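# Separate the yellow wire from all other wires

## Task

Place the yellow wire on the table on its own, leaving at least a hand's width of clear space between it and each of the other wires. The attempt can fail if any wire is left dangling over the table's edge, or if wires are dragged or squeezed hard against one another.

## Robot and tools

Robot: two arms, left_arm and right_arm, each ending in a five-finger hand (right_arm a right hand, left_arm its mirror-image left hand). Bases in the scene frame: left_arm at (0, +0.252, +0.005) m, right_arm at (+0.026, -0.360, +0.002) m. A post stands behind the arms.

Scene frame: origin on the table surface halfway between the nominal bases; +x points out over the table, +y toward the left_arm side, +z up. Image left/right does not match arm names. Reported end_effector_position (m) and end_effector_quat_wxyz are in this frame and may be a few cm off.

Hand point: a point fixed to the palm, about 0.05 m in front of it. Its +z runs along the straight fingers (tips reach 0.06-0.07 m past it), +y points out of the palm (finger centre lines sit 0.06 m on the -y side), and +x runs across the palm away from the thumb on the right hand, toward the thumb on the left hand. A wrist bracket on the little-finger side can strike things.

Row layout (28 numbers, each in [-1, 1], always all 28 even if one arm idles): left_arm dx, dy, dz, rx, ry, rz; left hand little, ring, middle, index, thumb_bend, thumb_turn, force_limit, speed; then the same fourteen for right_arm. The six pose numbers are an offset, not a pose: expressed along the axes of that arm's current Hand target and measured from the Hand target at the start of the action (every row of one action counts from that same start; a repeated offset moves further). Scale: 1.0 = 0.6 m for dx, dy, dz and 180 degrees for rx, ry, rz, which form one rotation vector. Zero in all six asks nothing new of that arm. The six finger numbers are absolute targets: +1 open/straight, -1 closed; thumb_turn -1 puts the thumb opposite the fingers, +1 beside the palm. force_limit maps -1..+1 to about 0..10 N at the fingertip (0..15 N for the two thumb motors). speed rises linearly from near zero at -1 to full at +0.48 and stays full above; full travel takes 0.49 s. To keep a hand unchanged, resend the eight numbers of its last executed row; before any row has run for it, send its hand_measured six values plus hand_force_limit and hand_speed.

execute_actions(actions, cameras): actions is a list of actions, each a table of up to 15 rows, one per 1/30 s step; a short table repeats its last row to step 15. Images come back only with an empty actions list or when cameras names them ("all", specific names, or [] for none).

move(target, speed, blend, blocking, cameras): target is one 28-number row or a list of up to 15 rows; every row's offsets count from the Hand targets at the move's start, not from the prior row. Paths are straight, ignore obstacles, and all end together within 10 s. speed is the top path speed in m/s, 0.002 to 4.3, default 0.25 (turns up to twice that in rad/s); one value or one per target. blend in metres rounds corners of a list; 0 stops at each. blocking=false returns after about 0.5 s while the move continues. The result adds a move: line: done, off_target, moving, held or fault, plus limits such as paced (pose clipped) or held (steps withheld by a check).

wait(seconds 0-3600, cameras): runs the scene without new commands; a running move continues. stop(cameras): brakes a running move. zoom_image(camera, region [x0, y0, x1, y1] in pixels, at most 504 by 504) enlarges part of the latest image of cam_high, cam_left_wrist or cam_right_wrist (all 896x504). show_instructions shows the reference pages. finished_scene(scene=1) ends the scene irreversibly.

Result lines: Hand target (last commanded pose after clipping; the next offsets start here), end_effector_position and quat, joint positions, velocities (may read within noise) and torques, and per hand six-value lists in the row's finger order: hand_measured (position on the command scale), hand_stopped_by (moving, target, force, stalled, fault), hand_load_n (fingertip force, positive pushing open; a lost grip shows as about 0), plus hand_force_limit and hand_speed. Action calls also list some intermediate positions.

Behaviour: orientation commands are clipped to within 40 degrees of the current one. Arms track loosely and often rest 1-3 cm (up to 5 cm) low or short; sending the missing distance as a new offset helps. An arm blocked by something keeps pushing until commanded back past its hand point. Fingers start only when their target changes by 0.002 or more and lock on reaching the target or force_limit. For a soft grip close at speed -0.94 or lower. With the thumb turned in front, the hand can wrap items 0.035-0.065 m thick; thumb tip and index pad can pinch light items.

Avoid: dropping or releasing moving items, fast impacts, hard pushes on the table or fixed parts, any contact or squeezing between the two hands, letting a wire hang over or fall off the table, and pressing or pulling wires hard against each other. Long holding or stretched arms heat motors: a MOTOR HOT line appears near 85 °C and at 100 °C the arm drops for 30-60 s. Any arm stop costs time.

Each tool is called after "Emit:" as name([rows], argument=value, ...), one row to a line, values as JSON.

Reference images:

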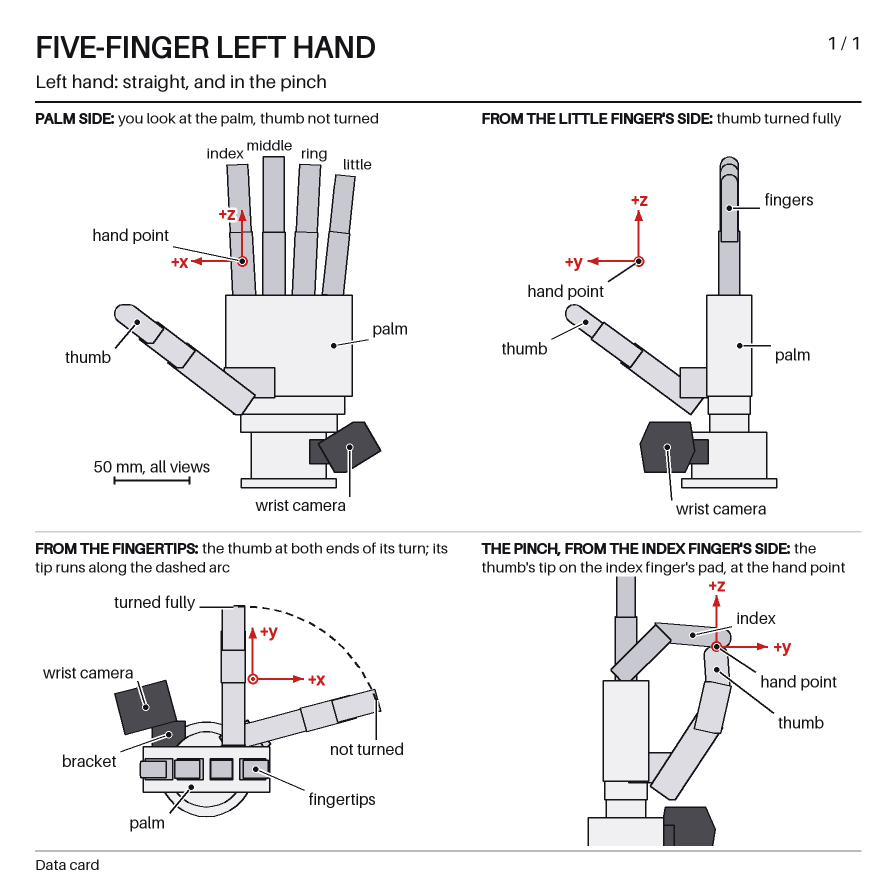

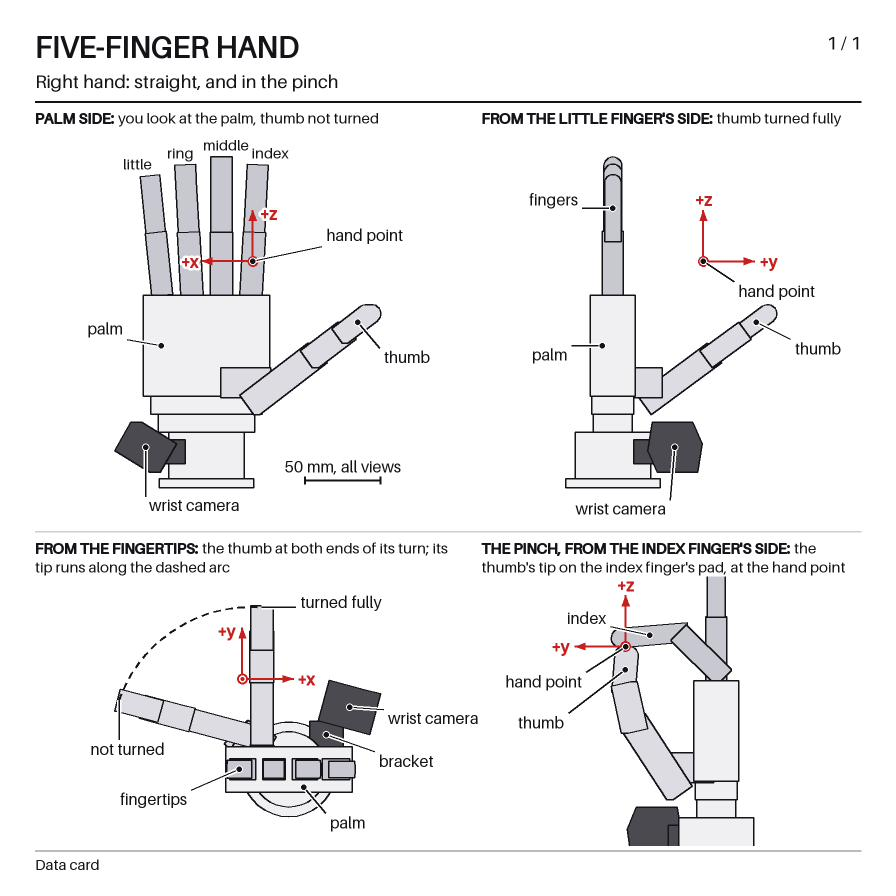

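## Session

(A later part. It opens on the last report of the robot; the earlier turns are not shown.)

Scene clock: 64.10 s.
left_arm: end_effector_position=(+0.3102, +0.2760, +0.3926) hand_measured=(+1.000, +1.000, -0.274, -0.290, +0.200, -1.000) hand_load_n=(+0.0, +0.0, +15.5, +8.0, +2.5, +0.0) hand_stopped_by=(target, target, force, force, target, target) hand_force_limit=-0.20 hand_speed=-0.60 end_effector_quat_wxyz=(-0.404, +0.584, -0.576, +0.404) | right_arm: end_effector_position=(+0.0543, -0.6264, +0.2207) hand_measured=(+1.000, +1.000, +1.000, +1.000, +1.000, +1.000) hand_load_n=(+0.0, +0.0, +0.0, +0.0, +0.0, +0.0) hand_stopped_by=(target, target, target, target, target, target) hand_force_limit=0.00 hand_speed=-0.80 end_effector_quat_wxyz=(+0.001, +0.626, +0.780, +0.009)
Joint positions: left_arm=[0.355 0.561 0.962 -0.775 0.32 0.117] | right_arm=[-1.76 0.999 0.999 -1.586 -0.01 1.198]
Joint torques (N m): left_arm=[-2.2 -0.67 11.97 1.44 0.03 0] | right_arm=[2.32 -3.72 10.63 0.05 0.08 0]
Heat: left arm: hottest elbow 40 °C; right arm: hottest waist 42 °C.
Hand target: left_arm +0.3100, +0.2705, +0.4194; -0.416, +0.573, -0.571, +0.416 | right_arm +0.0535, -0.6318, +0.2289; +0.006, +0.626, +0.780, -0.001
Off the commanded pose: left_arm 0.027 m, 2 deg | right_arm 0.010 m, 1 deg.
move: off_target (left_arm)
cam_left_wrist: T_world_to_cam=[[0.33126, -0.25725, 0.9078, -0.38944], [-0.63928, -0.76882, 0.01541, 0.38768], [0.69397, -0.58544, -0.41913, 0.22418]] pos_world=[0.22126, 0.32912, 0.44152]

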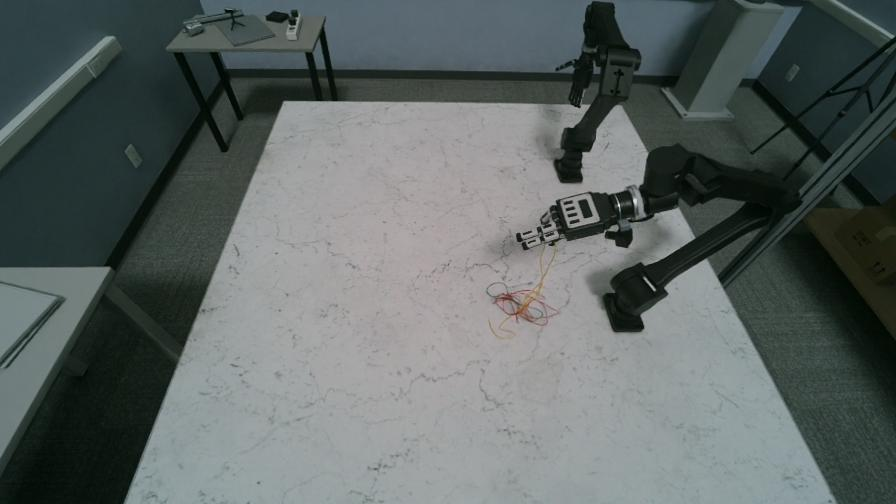

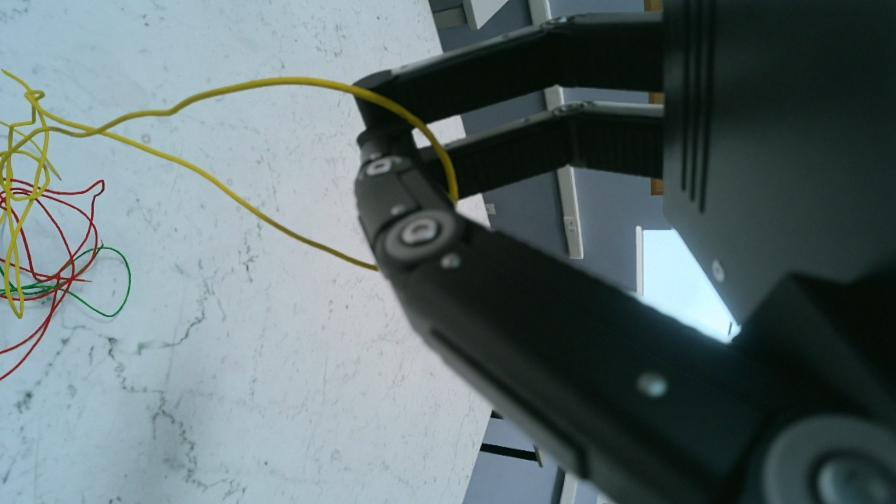

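Emit:
move([
  [0.0667,-0.1268,-0.0412,0,0,0,1,1,-0.3,-0.3,0.2,-1,-0.2,-0.6,0,0,0,0,0,0,1,1,1,1,1,1,0,-0.8],
], cameras=["cam_high","cam_left_wrist"], speed=0.08)

Emit:
zoom_image(camera="cam_high", region=[475, 230, 595, 350])

Scene clock: 66.30 s.
left_arm: end_effector_position=(+0.3113, +0.2358, +0.4772) hand_measured=(+1.000, +1.000, -0.274, -0.290, +0.200, -1.000) hand_load_n=(+0.0, +0.0, +15.5, +8.0, +2.5, +0.0) hand_stopped_by=(target, target, force, force, target, target) hand_force_limit=-0.20 hand_speed=-0.60 end_effector_quat_wxyz=(-0.410, +0.580, -0.577, +0.403) | right_arm: end_effector_position=(+0.0543, -0.6264, +0.2207) hand_measured=(+1.000, +1.000, +1.000, +1.000, +1.000, +1.000) hand_load_n=(+0.0, +0.0, +0.0, +0.0, +0.0, +0.0) hand_stopped_by=(target, target, target, target, target, target) hand_force_limit=0.00 hand_speed=-0.80 end_effector_quat_wxyz=(+0.001, +0.626, +0.780, +0.009)
Joint positions: left_arm=[0.089 0.643 1.22 -0.924 0.068 0.031] | right_arm=[-1.76 0.999 0.999 -1.586 -0.01 1.198]
Joint torques (N m): left_arm=[-1.55 0.09 11.19 1.54 -0.05 -0.1] | right_arm=[2.32 -3.78 10.71 0.1 0.11 0.01]
Heat: left arm: hottest elbow 40 °C; right arm: hottest waist 42 °C.
Hand target: left_arm +0.3101, +0.2306, +0.4994; -0.416, +0.573, -0.571, +0.416 | right_arm +0.0535, -0.6318, +0.2289; +0.006, +0.626, +0.780, -0.001
Off the commanded pose: left_arm 0.023 m, 2 deg | right_arm 0.010 m, 1 deg.
move: off_target (left_arm)
cam_left_wrist: T_world_to_cam=[[0.32429, -0.2683, 0.90711, -0.47188], [-0.63942, -0.76886, 0.00119, 0.36297], [0.69712, -0.58041, -0.42089, 0.23405]] pos_world=[0.22196, 0.28831, 0.52613]

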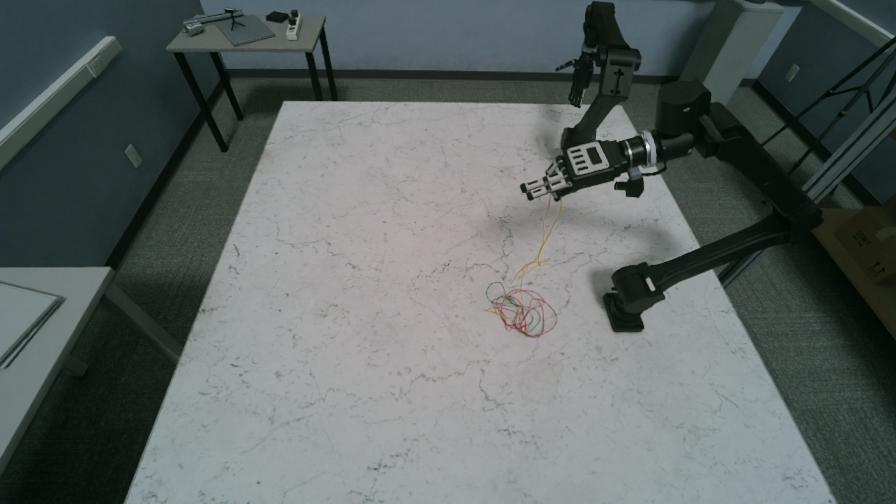

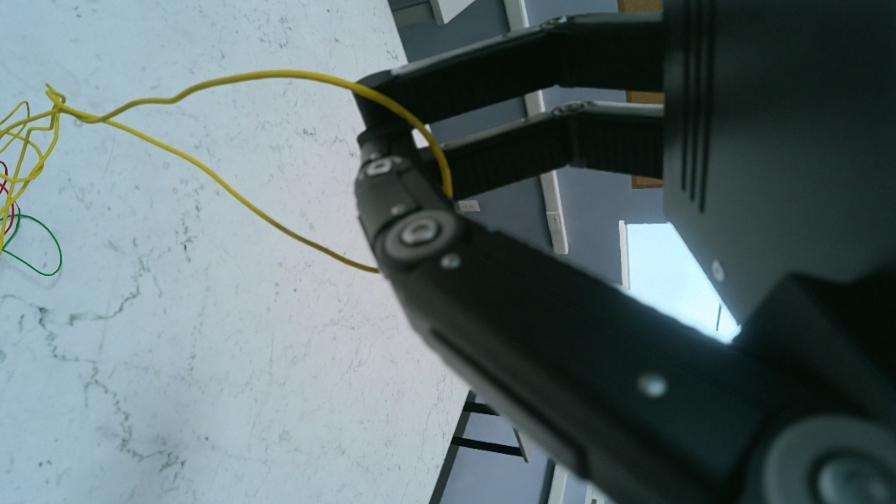

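Scaled by 4.200 from the camera's image (finer frame: 1280x720).

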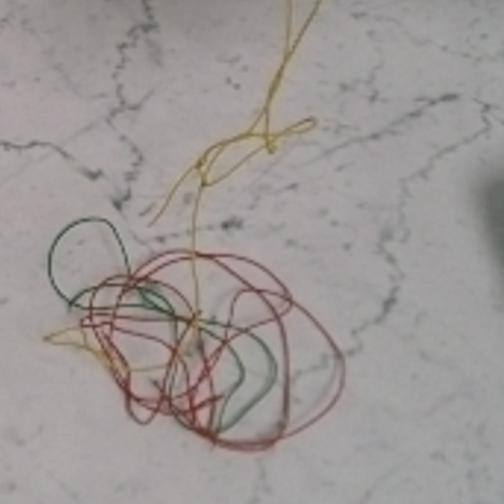

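Emit:
move([
  [0.0,-0.1268,-0.0412,0,0,0,1,1,-0.3,-0.3,0.2,-1,-0.2,-0.6,0,0,0,0,0,0,1,1,1,1,1,1,0,-0.8],
], cameras=["cam_high","cam_left_wrist"], speed=0.08)

Emit:
zoom_image(camera="cam_high", region=[475, 230, 595, 350])

Scene clock: 68.20 s.
left_arm: end_effector_position=(+0.3126, +0.2359, +0.5604) hand_measured=(+1.000, +1.000, -0.274, -0.290, +0.200, -1.000) hand_load_n=(+0.0, +0.0, +15.0, +8.0, +2.5, +0.0) hand_stopped_by=(target, target, force, force, target, target) hand_force_limit=-0.20 hand_speed=-0.60 end_effector_quat_wxyz=(-0.411, +0.580, -0.577, +0.403) | right_arm: end_effector_position=(+0.0543, -0.6264, +0.2207) hand_measured=(+1.000, +1.000, +1.000, +1.000, +1.000, +1.000) hand_load_n=(+0.0, +0.0, +0.0, +0.0, +0.0, +0.0) hand_stopped_by=(target, target, target, target, target, target) hand_force_limit=0.00 hand_speed=-0.80 end_effector_quat_wxyz=(+0.001, +0.626, +0.780, +0.009)
Joint positions: left_arm=[0.089 0.777 1.52 -1.088 0.068 0.031] | right_arm=[-1.76 0.999 0.999 -1.586 -0.01 1.198]
Joint torques (N m): left_arm=[-1.9 -0.79 10.4 1.85 -0.01 -0.07] | right_arm=[2.67 -3.37 10.67 0.14 0.1 0.01]
Heat: left arm: hottest elbow 40 °C; right arm: hottest waist 42 °C.
Hand target: left_arm +0.3100, +0.2307, +0.5794; -0.416, +0.573, -0.571, +0.416 | right_arm +0.0535, -0.6318, +0.2289; +0.006, +0.626, +0.780, -0.001
Off the commanded pose: left_arm 0.020 m, 2 deg | right_arm 0.010 m, 1 deg.
move: off_target (left_arm)
cam_left_wrist: T_world_to_cam=[[0.32194, -0.26812, 0.908, -0.54748], [-0.63933, -0.76894, -0.00038, 0.36461], [0.6983, -0.58039, -0.41896, 0.26679]] pos_world=[0.22305, 0.28841, 0.60903]

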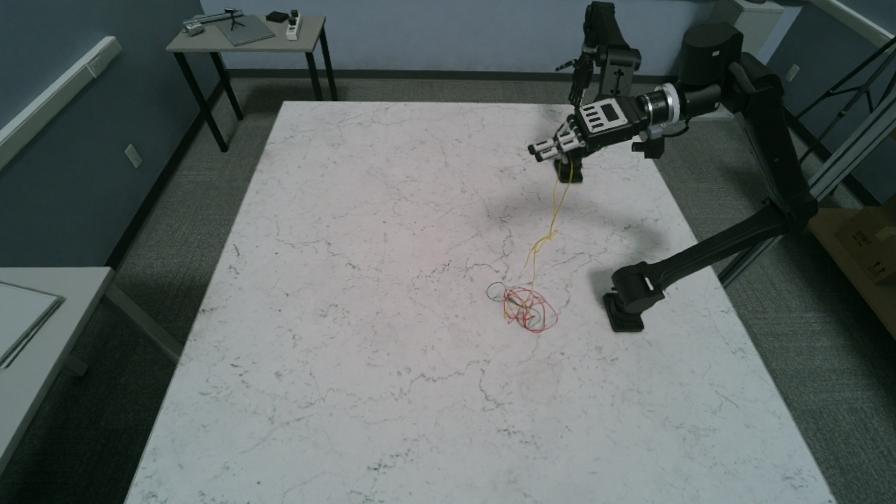

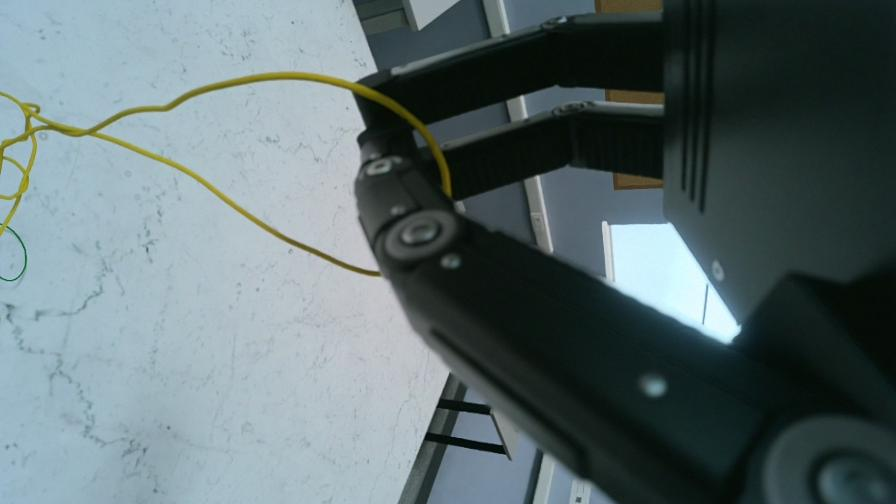

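Scaled by 4.200 from the camera's image (finer frame: 1280x720).

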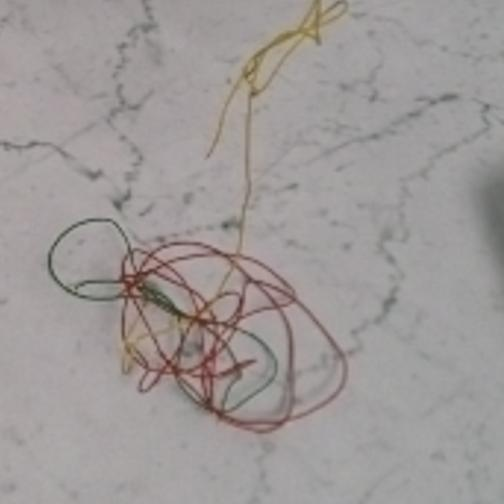

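Emit:
move([
  [0.0,-0.111,-0.036,0,0,0,1,1,-0.3,-0.3,0.2,-1,-0.2,-0.6,0,0,0,0,0,0,1,1,1,1,1,1,0,-0.8],
], cameras=["cam_high","cam_left_wrist"], speed=0.06)

Emit:
zoom_image(camera="cam_high", region=[475, 230, 595, 350])

Scene clock: 70.23 s.
left_arm: end_effector_position=(+0.3135, +0.2360, +0.6342) hand_measured=(+1.000, +1.000, -0.274, -0.290, +0.200, -1.000) hand_load_n=(+0.0, +0.0, +15.5, +8.0, +2.5, -0.5) hand_stopped_by=(target, target, force, force, target, target) hand_force_limit=-0.20 hand_speed=-0.60 end_effector_quat_wxyz=(-0.412, +0.579, -0.576, +0.404) | right_arm: end_effector_position=(+0.0543, -0.6264, +0.2207) hand_measured=(+1.000, +1.000, +1.000, +1.000, +1.000, +1.000) hand_load_n=(+0.0, +0.0, +0.0, +0.0, +0.0, +0.0) hand_stopped_by=(target, target, target, target, target, target) hand_force_limit=0.00 hand_speed=-0.80 end_effector_quat_wxyz=(+0.001, +0.626, +0.780, +0.009)
Joint positions: left_arm=[0.089 0.923 1.837 -1.254 0.068 0.031] | right_arm=[-1.76 0.999 0.999 -1.586 -0.01 1.198]
Joint torques (N m): left_arm=[-2.02 -0.85 9.13 1.69 -0.03 -0.09] | right_arm=[2.67 -3.66 10.51 0.14 0.1 0.03]
Heat: left arm: hottest elbow 40 °C; right arm: hottest waist 42 °C.
Hand target: left_arm +0.3102, +0.2308, +0.6493; -0.415, +0.573, -0.571, +0.416 | right_arm +0.0535, -0.6318, +0.2289; +0.006, +0.626, +0.780, -0.001
Off the commanded pose: left_arm 0.016 m, 2 deg | right_arm 0.010 m, 1 deg.
move: off_target (left_arm)
cam_left_wrist: T_world_to_cam=[[0.31846, -0.26839, 0.90915, -0.61447], [-0.63927, -0.76898, -0.00308, 0.36706], [0.69994, -0.58021, -0.41646, 0.295]] pos_world=[0.22385, 0.28851, 0.68263]

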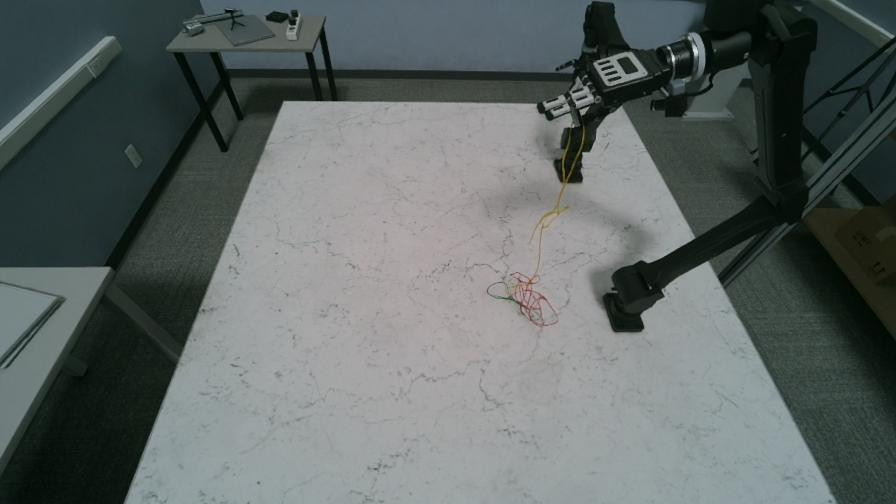

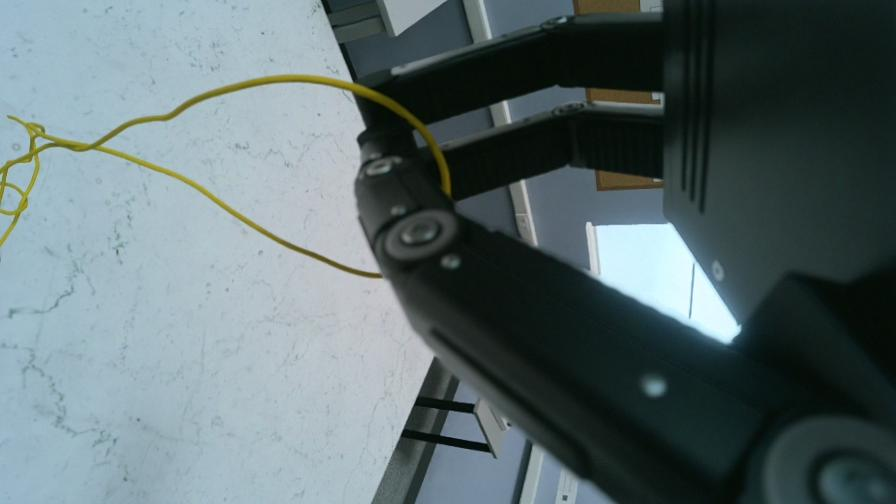

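Scaled by 4.200 from the camera's image (finer frame: 1280x720).

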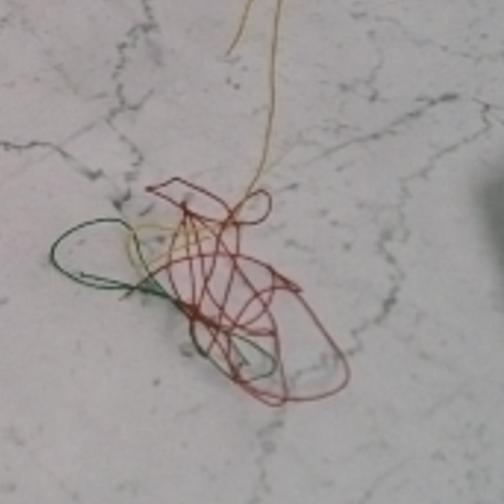

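Emit:
move([
  [-0.2167,0.042,-0.0213,0,0,0,1,1,-0.3,-0.3,0.2,-1,-0.2,-0.6,0,0,0,0,0,0,1,1,1,1,1,1,0,-0.8],
], cameras=["cam_high","cam_left_wrist"], speed=0.1)

Emit:
zoom_image(camera="cam_high", region=[475, 230, 595, 350])

Scene clock: 74.47 s.
left_arm: end_effector_position=(+0.2934, +0.3590, +0.6244) hand_measured=(+1.000, +1.000, -0.274, -0.290, +0.200, -1.000) hand_load_n=(+0.0, +0.0, +15.0, +8.5, +2.5, +0.0) hand_stopped_by=(target, target, force, force, target, target) hand_force_limit=-0.20 hand_speed=-0.60 end_effector_quat_wxyz=(-0.408, +0.576, -0.571, +0.420) | right_arm: end_effector_position=(+0.0543, -0.6264, +0.2207) hand_measured=(+1.000, +1.000, +1.000, +1.000, +1.000, +1.000) hand_load_n=(+0.0, +0.0, +0.0, +0.0, +0.0, +0.0) hand_stopped_by=(target, target, target, target, target, target) hand_force_limit=0.00 hand_speed=-0.80 end_effector_quat_wxyz=(+0.001, +0.626, +0.780, +0.009)
Joint positions: left_arm=[0.838 0.99 1.837 -1.31 0.787 0.321] | right_arm=[-1.76 0.999 0.999 -1.586 -0.01 1.198]
Joint torques (N m): left_arm=[0.21 -3.72 7.36 1.51 0.42 0.21] | right_arm=[2.37 -3.55 10.58 0.14 0.11 0.02]
Heat: left arm: hottest elbow 40 °C; right arm: hottest waist 42 °C.
Hand target: left_arm +0.2899, +0.3607, +0.6292; -0.415, +0.573, -0.571, +0.416 | right_arm +0.0535, -0.6318, +0.2289; +0.006, +0.626, +0.780, -0.001
Off the commanded pose: left_arm 0.006 m, 1 deg | right_arm 0.010 m, 1 deg.
move: done
cam_left_wrist: T_world_to_cam=[[0.29747, -0.2503, 0.92134, -0.57405], [-0.64978, -0.76012, 0.00329, 0.44466], [0.6995, -0.59964, -0.38875, 0.36607]] pos_world=[0.20363, 0.41382, 0.66974]

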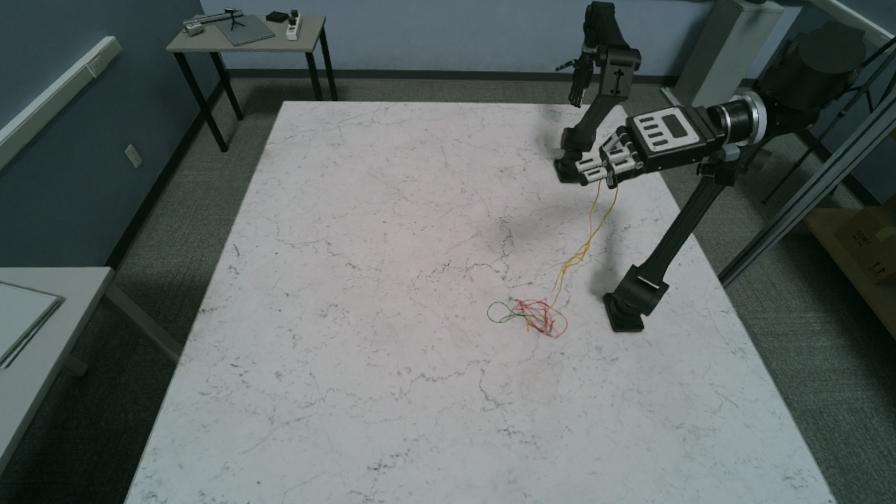

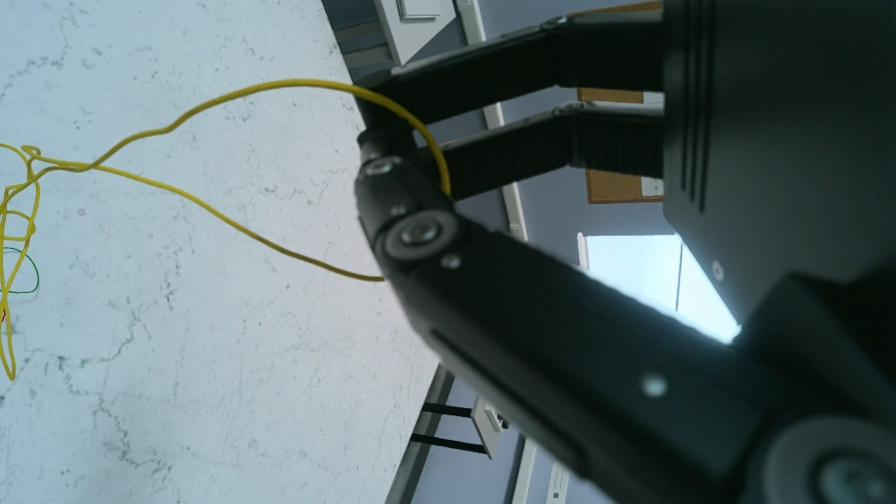

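Scaled by 4.200 from the camera's image (finer frame: 1280x720).

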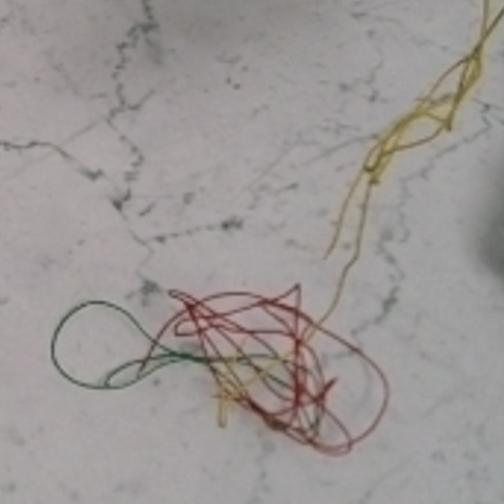

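Emit:
move([
  [0.1167,0.0103,-0.0317,0,0,0,1,1,-0.3,-0.3,0.2,-1,-0.2,-0.6,0,0,0,0,0,0,1,1,1,1,1,1,0,-0.8],
  [0.1167,0.1054,-0.0008,0,0,0,1,1,-0.3,-0.3,0.2,-1,-0.2,-0.6,0,0,0,0,0,0,1,1,1,1,1,1,0,-0.8],
  [0.1167,0.0103,-0.0317,0,0,0,1,1,-0.3,-0.3,0.2,-1,-0.2,-0.6,0,0,0,0,0,0,1,1,1,1,1,1,0,-0.8],
  [0.1167,0.1054,-0.0008,0,0,0,1,1,-0.3,-0.3,0.2,-1,-0.2,-0.6,0,0,0,0,0,0,1,1,1,1,1,1,0,-0.8],
  [0.1167,0.0103,-0.0317,0,0,0,1,1,-0.3,-0.3,0.2,-1,-0.2,-0.6,0,0,0,0,0,0,1,1,1,1,1,1,0,-0.8],
], cameras=["cam_high"], speed=0.15, blend=0.01)

Emit:
zoom_image(camera="cam_high", region=[475, 230, 595, 350])

Scene clock: 78.27 s.
left_arm: end_effector_position=(+0.2722, +0.2969, +0.6151) hand_measured=(+1.000, +1.000, -0.274, -0.290, +0.200, -1.000) hand_load_n=(+0.0, +0.0, +15.0, +8.0, +2.5, +0.0) hand_stopped_by=(target, target, force, force, target, target) hand_force_limit=-0.20 hand_speed=-0.60 end_effector_quat_wxyz=(-0.410, +0.581, -0.572, +0.410) | right_arm: end_effector_position=(+0.0543, -0.6264, +0.2207) hand_measured=(+1.000, +1.000, +1.000, +1.000, +1.000, +1.000) hand_load_n=(+0.5, +0.0, +0.0, +0.0, +0.0, +0.0) hand_stopped_by=(target, target, target, target, target, target) hand_force_limit=0.00 hand_speed=-0.80 end_effector_quat_wxyz=(+0.001, +0.626, +0.780, +0.009)
Joint positions: left_arm=[0.612 0.856 1.753 -1.296 0.561 0.213] | right_arm=[-1.76 0.999 0.999 -1.586 -0.01 1.198]
Joint torques (N m): left_arm=[-2.55 -0.26 9.17 1.57 0.14 -0.02] | right_arm=[2.61 -3.84 10.63 0.14 0.11 0.02]
Heat: left arm: hottest elbow 40 °C; right arm: hottest waist 42 °C.
Hand target: left_arm +0.2701, +0.2908, +0.6292; -0.415, +0.573, -0.571, +0.416 | right_arm +0.0535, -0.6318, +0.2289; +0.006, +0.626, +0.780, -0.001
Off the commanded pose: left_arm 0.016 m, 1 deg | right_arm 0.010 m, 1 deg.
move: off_target (left_arm)

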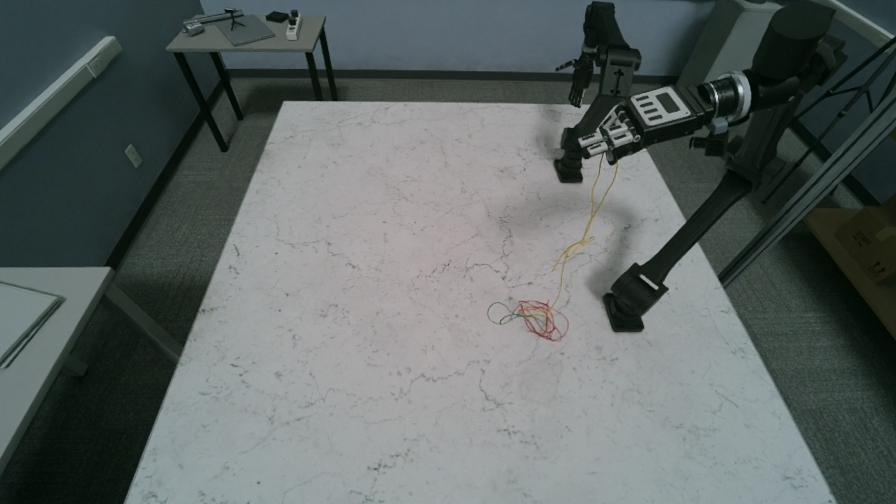

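Scaled by 4.200 from the camera's image (finer frame: 1280x720).

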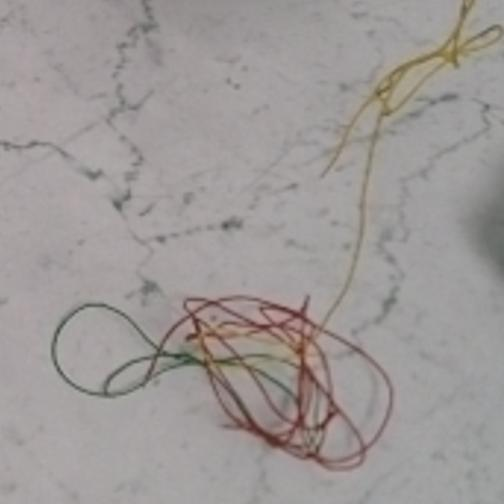

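Emit:
move([
  [0.0333,-0.0372,-0.0472,0,0,0,1,1,-0.3,-0.3,0.2,-1,-0.2,-0.6,0,0,0,0,0,0,1,1,1,1,1,1,0,-0.8],
], cameras=["cam_high"], speed=0.1)

Emit:
zoom_image(camera="cam_high", region=[475, 230, 595, 350])

Scene clock: 80.10 s.
left_arm: end_effector_position=(+0.2530, +0.2771, +0.6490) hand_measured=(+1.000, +1.000, -0.274, -0.290, +0.200, -1.000) hand_load_n=(+0.0, +0.0, +15.5, +8.0, +2.5, +0.5) hand_stopped_by=(target, target, force, force, target, target) hand_force_limit=-0.20 hand_speed=-0.60 end_effector_quat_wxyz=(-0.412, +0.579, -0.572, +0.409) | right_arm: end_effector_position=(+0.0543, -0.6264, +0.2207) hand_measured=(+1.000, +1.000, +1.000, +1.000, +1.000, +1.000) hand_load_n=(+0.0, +0.0, +0.0, +0.0, +0.0, +0.0) hand_stopped_by=(target, target, target, target, target, target) hand_force_limit=0.00 hand_speed=-0.80 end_effector_quat_wxyz=(+0.001, +0.626, +0.780, +0.009)
Joint positions: left_arm=[0.558 0.885 1.904 -1.4 0.51 0.192] | right_arm=[-1.76 0.999 0.999 -1.586 -0.01 1.198]
Joint torques (N m): left_arm=[-2.96 -0.38 7.73 1.51 0.09 -0.03] | right_arm=[2.67 -3.78 10.67 0.2 0.08 0]
Heat: left arm: hottest elbow 40 °C; right arm: hottest waist 42 °C.
Hand target: left_arm +0.2501, +0.2708, +0.6593; -0.416, +0.573, -0.571, +0.416 | right_arm +0.0535, -0.6318, +0.2289; +0.006, +0.626, +0.780, -0.001
Off the commanded pose: left_arm 0.012 m, 1 deg | right_arm 0.010 m, 1 deg.
move: off_target (left_arm)

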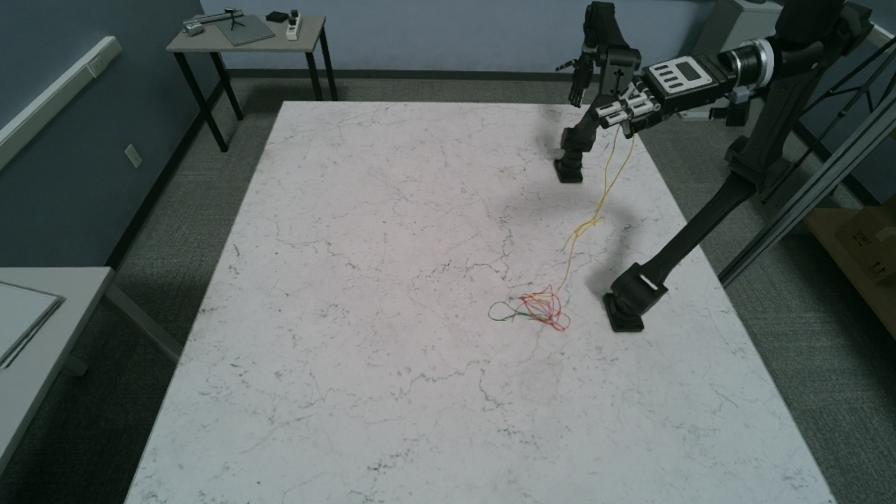

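Scaled by 4.200 from the camera's image (finer frame: 1280x720).

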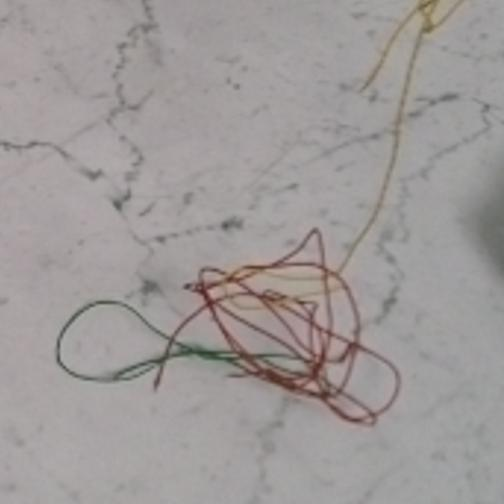

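Emit:
move([
  [0.0167,-0.1637,-0.0357,0.2667,0,0,1,1,-0.3,-0.3,0.2,-1,-0.2,-0.6,0,0,0,0,0,0,1,1,1,1,1,1,0,-0.8],
], cameras=["cam_high","cam_left_wrist"], speed=0.15)

Emit:
zoom_image(camera="cam_high", region=[475, 230, 595, 350])

Scene clock: 86.23 s.
left_arm: end_effector_position=(+0.2647, +0.2685, +0.7535) hand_measured=(+1.000, +1.000, -0.274, -0.290, +0.200, -1.000) hand_load_n=(+0.0, +0.0, +15.5, +8.0, +2.5, +0.0) hand_stopped_by=(target, target, force, force, target, target) hand_force_limit=-0.20 hand_speed=-0.60 end_effector_quat_wxyz=(+0.614, -0.365, +0.356, -0.603) | right_arm: end_effector_position=(+0.0543, -0.6264, +0.2207) hand_measured=(+1.000, +1.000, +1.000, +1.000, +1.000, +1.000) hand_load_n=(+0.0, +0.0, +0.0, +0.0, +0.0, +0.0) hand_stopped_by=(target, target, target, target, target, target) hand_force_limit=0.00 hand_speed=-0.80 end_effector_quat_wxyz=(+0.001, +0.626, +0.780, +0.009)
Joint positions: left_arm=[0.595 0.591 1.375 -0.207 0.491 -0.301] | right_arm=[-1.76 0.999 0.999 -1.586 -0.01 1.198]
Joint torques (N m): left_arm=[-3.08 1.32 6.68 2.19 -0.33 -0.02] | right_arm=[2.2 -3.84 10.59 0.1 0.1 0.02]
Heat: left arm: hottest elbow 40 °C; right arm: hottest waist 42 °C.
Hand target: left_arm +0.2601, +0.2609, +0.7593; +0.613, -0.354, +0.353, -0.612 | right_arm +0.0535, -0.6318, +0.2289; +0.006, +0.626, +0.780, -0.001
Off the commanded pose: left_arm 0.011 m, 2 deg | right_arm 0.010 m, 1 deg.
move: off_target (left_arm)
cam_left_wrist: T_world_to_cam=[[-0.46373, -0.27223, 0.84312, -0.44083], [-0.41682, -0.7727, -0.47875, 0.66164], [0.7818, -0.57344, 0.24485, -0.12404]] pos_world=[0.16834, 0.32011, 0.71881]

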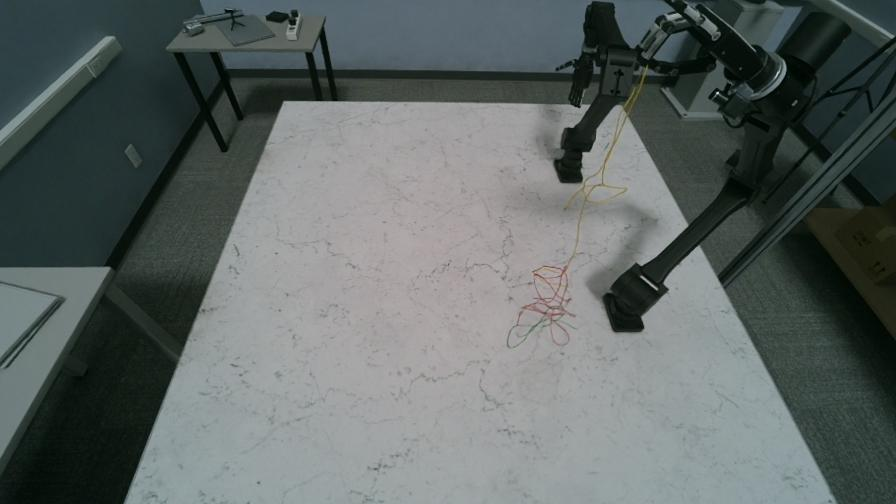

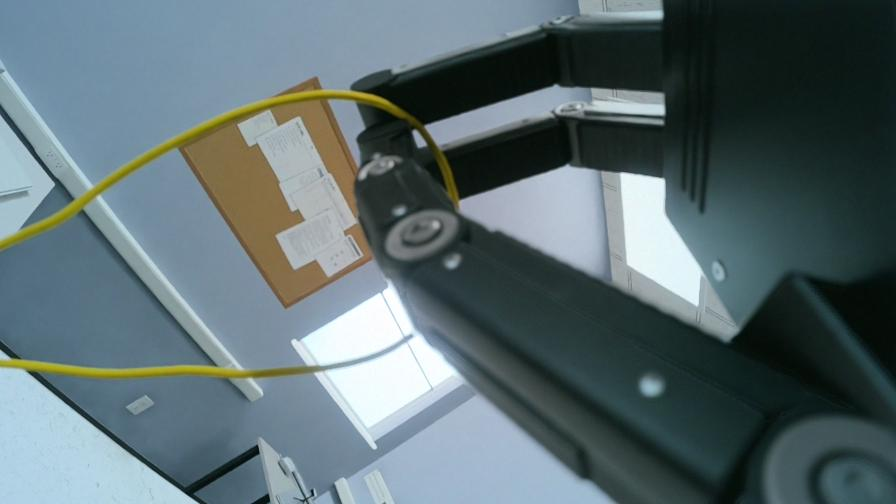

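Scaled by 4.200 from the camera's image (finer frame: 1280x720).

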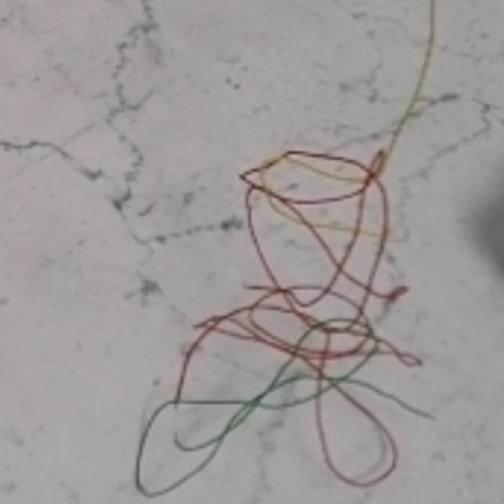

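Emit:
zoom_image(camera="cam_high", region=[505, 250, 585, 350])

Emit:
zoom_image(camera="cam_high", region=[520, 250, 580, 300])

Scaled by 5.040 from the camera's image (finer frame: 1280x720).

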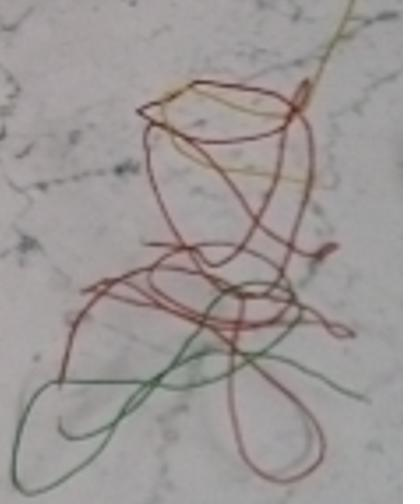

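Scaled by 8.400 from the camera's image (finer frame: 1280x720).

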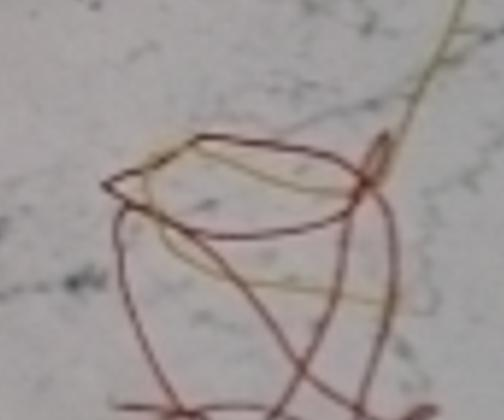

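Emit:
move([
  [0,0,0,0,0,0,1,1,-0.3,-0.3,0.2,-1,-0.2,-0.6,0.1815,0.4757,-0.1158,0,0,-0.8194,1,1,1,1,1,-1,0,0],
], cameras=["cam_high","cam_right_wrist"], speed=0.35)

Emit:
zoom_image(camera="cam_high", region=[505, 250, 585, 350])

Scene clock: 95.03 s.
left_arm: end_effector_position=(+0.2647, +0.2686, +0.7535) hand_measured=(+1.000, +1.000, -0.274, -0.290, +0.200, -1.000) hand_load_n=(+0.0, +0.0, +15.5, +8.0, +2.5, +0.0) hand_stopped_by=(target, target, force, force, target, target) hand_force_limit=-0.20 hand_speed=-0.60 end_effector_quat_wxyz=(+0.614, -0.365, +0.356, -0.603) | right_arm: end_effector_position=(+0.3011, -0.4590, +0.2870) hand_measured=(+1.000, +1.000, +1.000, +1.000, +1.000, -1.000) hand_load_n=(+0.0, +0.0, +0.0, +0.5, +0.0, +0.0) hand_stopped_by=(target, target, target, target, target, target) hand_force_limit=0.00 hand_speed=0.00 end_effector_quat_wxyz=(+0.003, -0.568, +0.823, -0.005)
Joint positions: left_arm=[0.595 0.591 1.375 -0.207 0.491 -0.301] | right_arm=[-0.47 1.26 1.369 -1.669 0 -0.072]
Joint torques (N m): left_arm=[-3.08 0.91 6.38 2.1 -0.3 -0.05] | right_arm=[2.67 -6.3 12.49 -0.17 0.29 -0.08]
Heat: left arm: hottest elbow 40 °C; right arm: hottest waist 42 °C.
Hand target: left_arm +0.2601, +0.2610, +0.7593; +0.613, -0.354, +0.353, -0.612 | right_arm +0.3079, -0.4630, +0.2991; +0.001, -0.573, +0.819, -0.006
Off the commanded pose: left_arm 0.011 m, 2 deg | right_arm 0.015 m, 1 deg.
joint sent to its limit (right arm) — joint 4 (wrist pitch), lower limit. The joint targets still meet the commanded pose.
move: off_target (right_arm)
cam_right_wrist: T_world_to_cam=[[-0.99129, 0.12871, -0.02803, 0.3694], [0.10558, 0.9036, 0.41516, 0.27991], [0.07876, 0.40858, -0.90932, 0.54122]] pos_world=[0.294, -0.5216, 0.38628]

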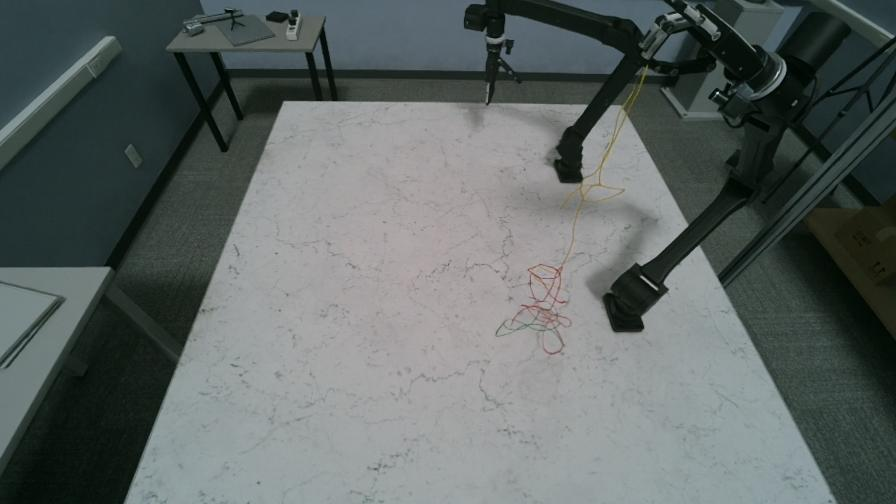

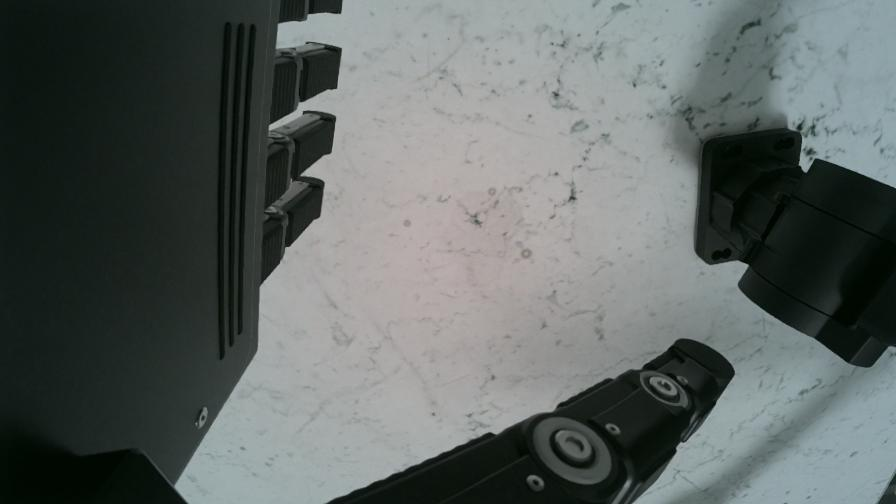

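Scaled by 5.040 from the camera's image (finer frame: 1280x720).

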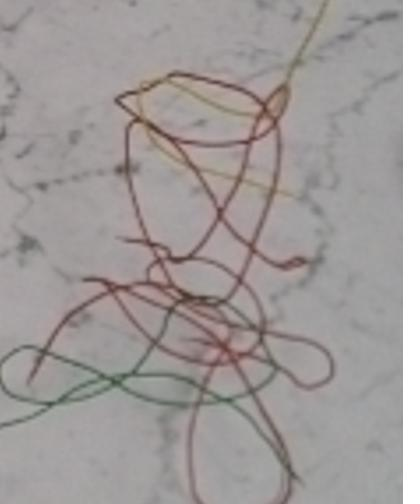

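Emit:
move([
  [0,0,0,0,0,0,1,1,-0.3,-0.3,0.2,-1,-0.2,-0.6,-0.3348,-0.0768,0.0817,0.3254,-0.0872,-0.151,1,1,1,1,1,-1,0,0],
  [0,0,0,0,0,0,1,1,-0.3,-0.3,0.2,-1,-0.2,-0.6,-0.5775,0.1677,0.1317,0.6134,0.1643,-0.6134,1,1,1,1,1,-1,0,0],
], cameras=["cam_high","cam_right_wrist"], speed=0.4, blend=0.05)

Emit:
zoom_image(camera="cam_high", region=[495, 250, 595, 370])

Scene clock: 101.37 s.
left_arm: end_effector_position=(+0.2647, +0.2686, +0.7535) hand_measured=(+1.000, +1.000, -0.274, -0.290, +0.200, -1.000) hand_load_n=(+0.0, +0.0, +15.0, +8.0, +3.0, +0.0) hand_stopped_by=(target, target, force, force, target, target) hand_force_limit=-0.20 hand_speed=-0.60 end_effector_quat_wxyz=(+0.614, -0.365, +0.356, -0.603) | right_arm: end_effector_position=(+0.3332, -0.1069, +0.2144) hand_measured=(+1.000, +1.000, +1.000, +1.000, +1.000, -1.000) hand_load_n=(+0.0, +0.0, +0.0, +0.0, -0.5, +0.0) hand_stopped_by=(target, target, target, target, target, target) hand_force_limit=0.00 hand_speed=0.00 end_effector_quat_wxyz=(-0.237, +0.668, +0.241, +0.663)
Joint positions: left_arm=[0.595 0.591 1.375 -0.207 0.491 -0.301] | right_arm=[0.943 0.847 0.253 0.584 0.289 -1.571]
Joint torques (N m): left_arm=[-2.73 0.85 6.37 2.15 -0.36 -0.02] | right_arm=[2.78 -1.14 9.02 2.43 0.04 -0.16]
Heat: left arm: hottest elbow 40 °C; right arm: hottest waist 42 °C.
Hand target: left_arm +0.2601, +0.2610, +0.7593; +0.613, -0.354, +0.353, -0.612 | right_arm +0.3327, -0.1038, +0.2171; -0.238, +0.662, +0.246, +0.666
Off the commanded pose: left_arm 0.011 m, 2 deg | right_arm 0.004 m, 1 deg.
move: done
cam_right_wrist: T_world_to_cam=[[0.63339, -0.73719, 0.2353, -0.33643], [-0.18846, -0.44187, -0.87706, 0.21979], [0.75053, 0.51118, -0.4188, 0.0108]] pos_world=[0.24641, -0.15642, 0.27645]

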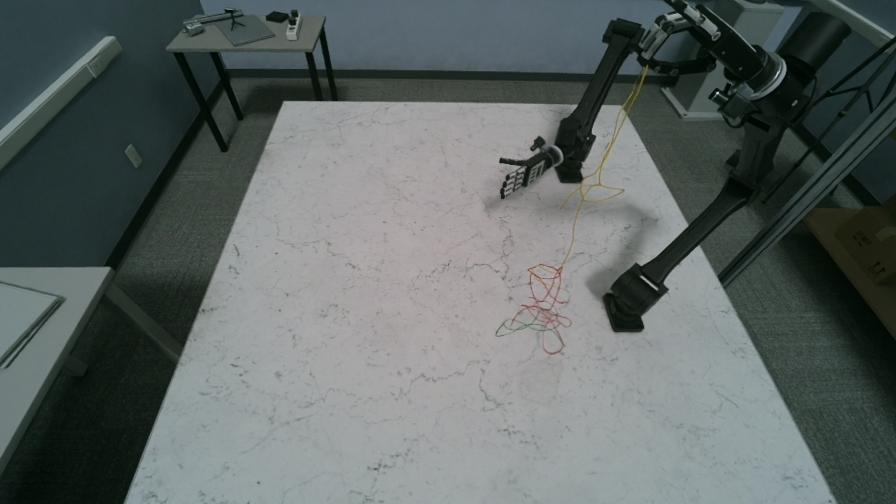

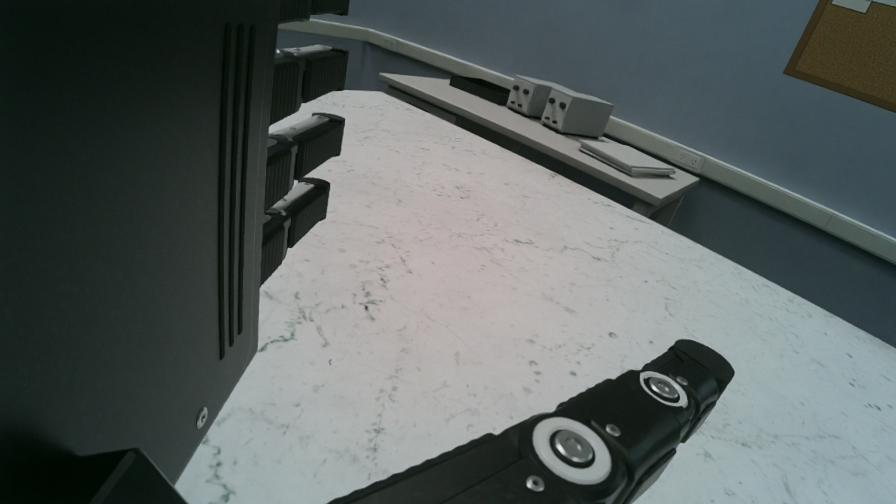

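Scaled by 4.200 from the camera's image (finer frame: 1280x720).

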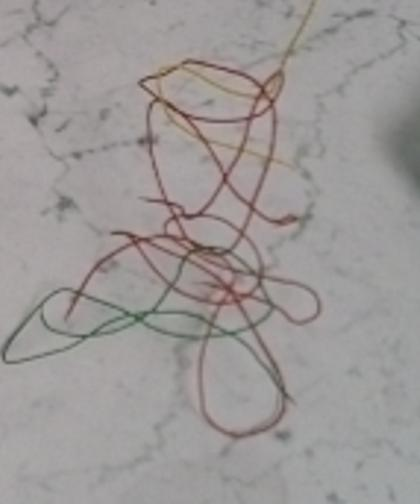

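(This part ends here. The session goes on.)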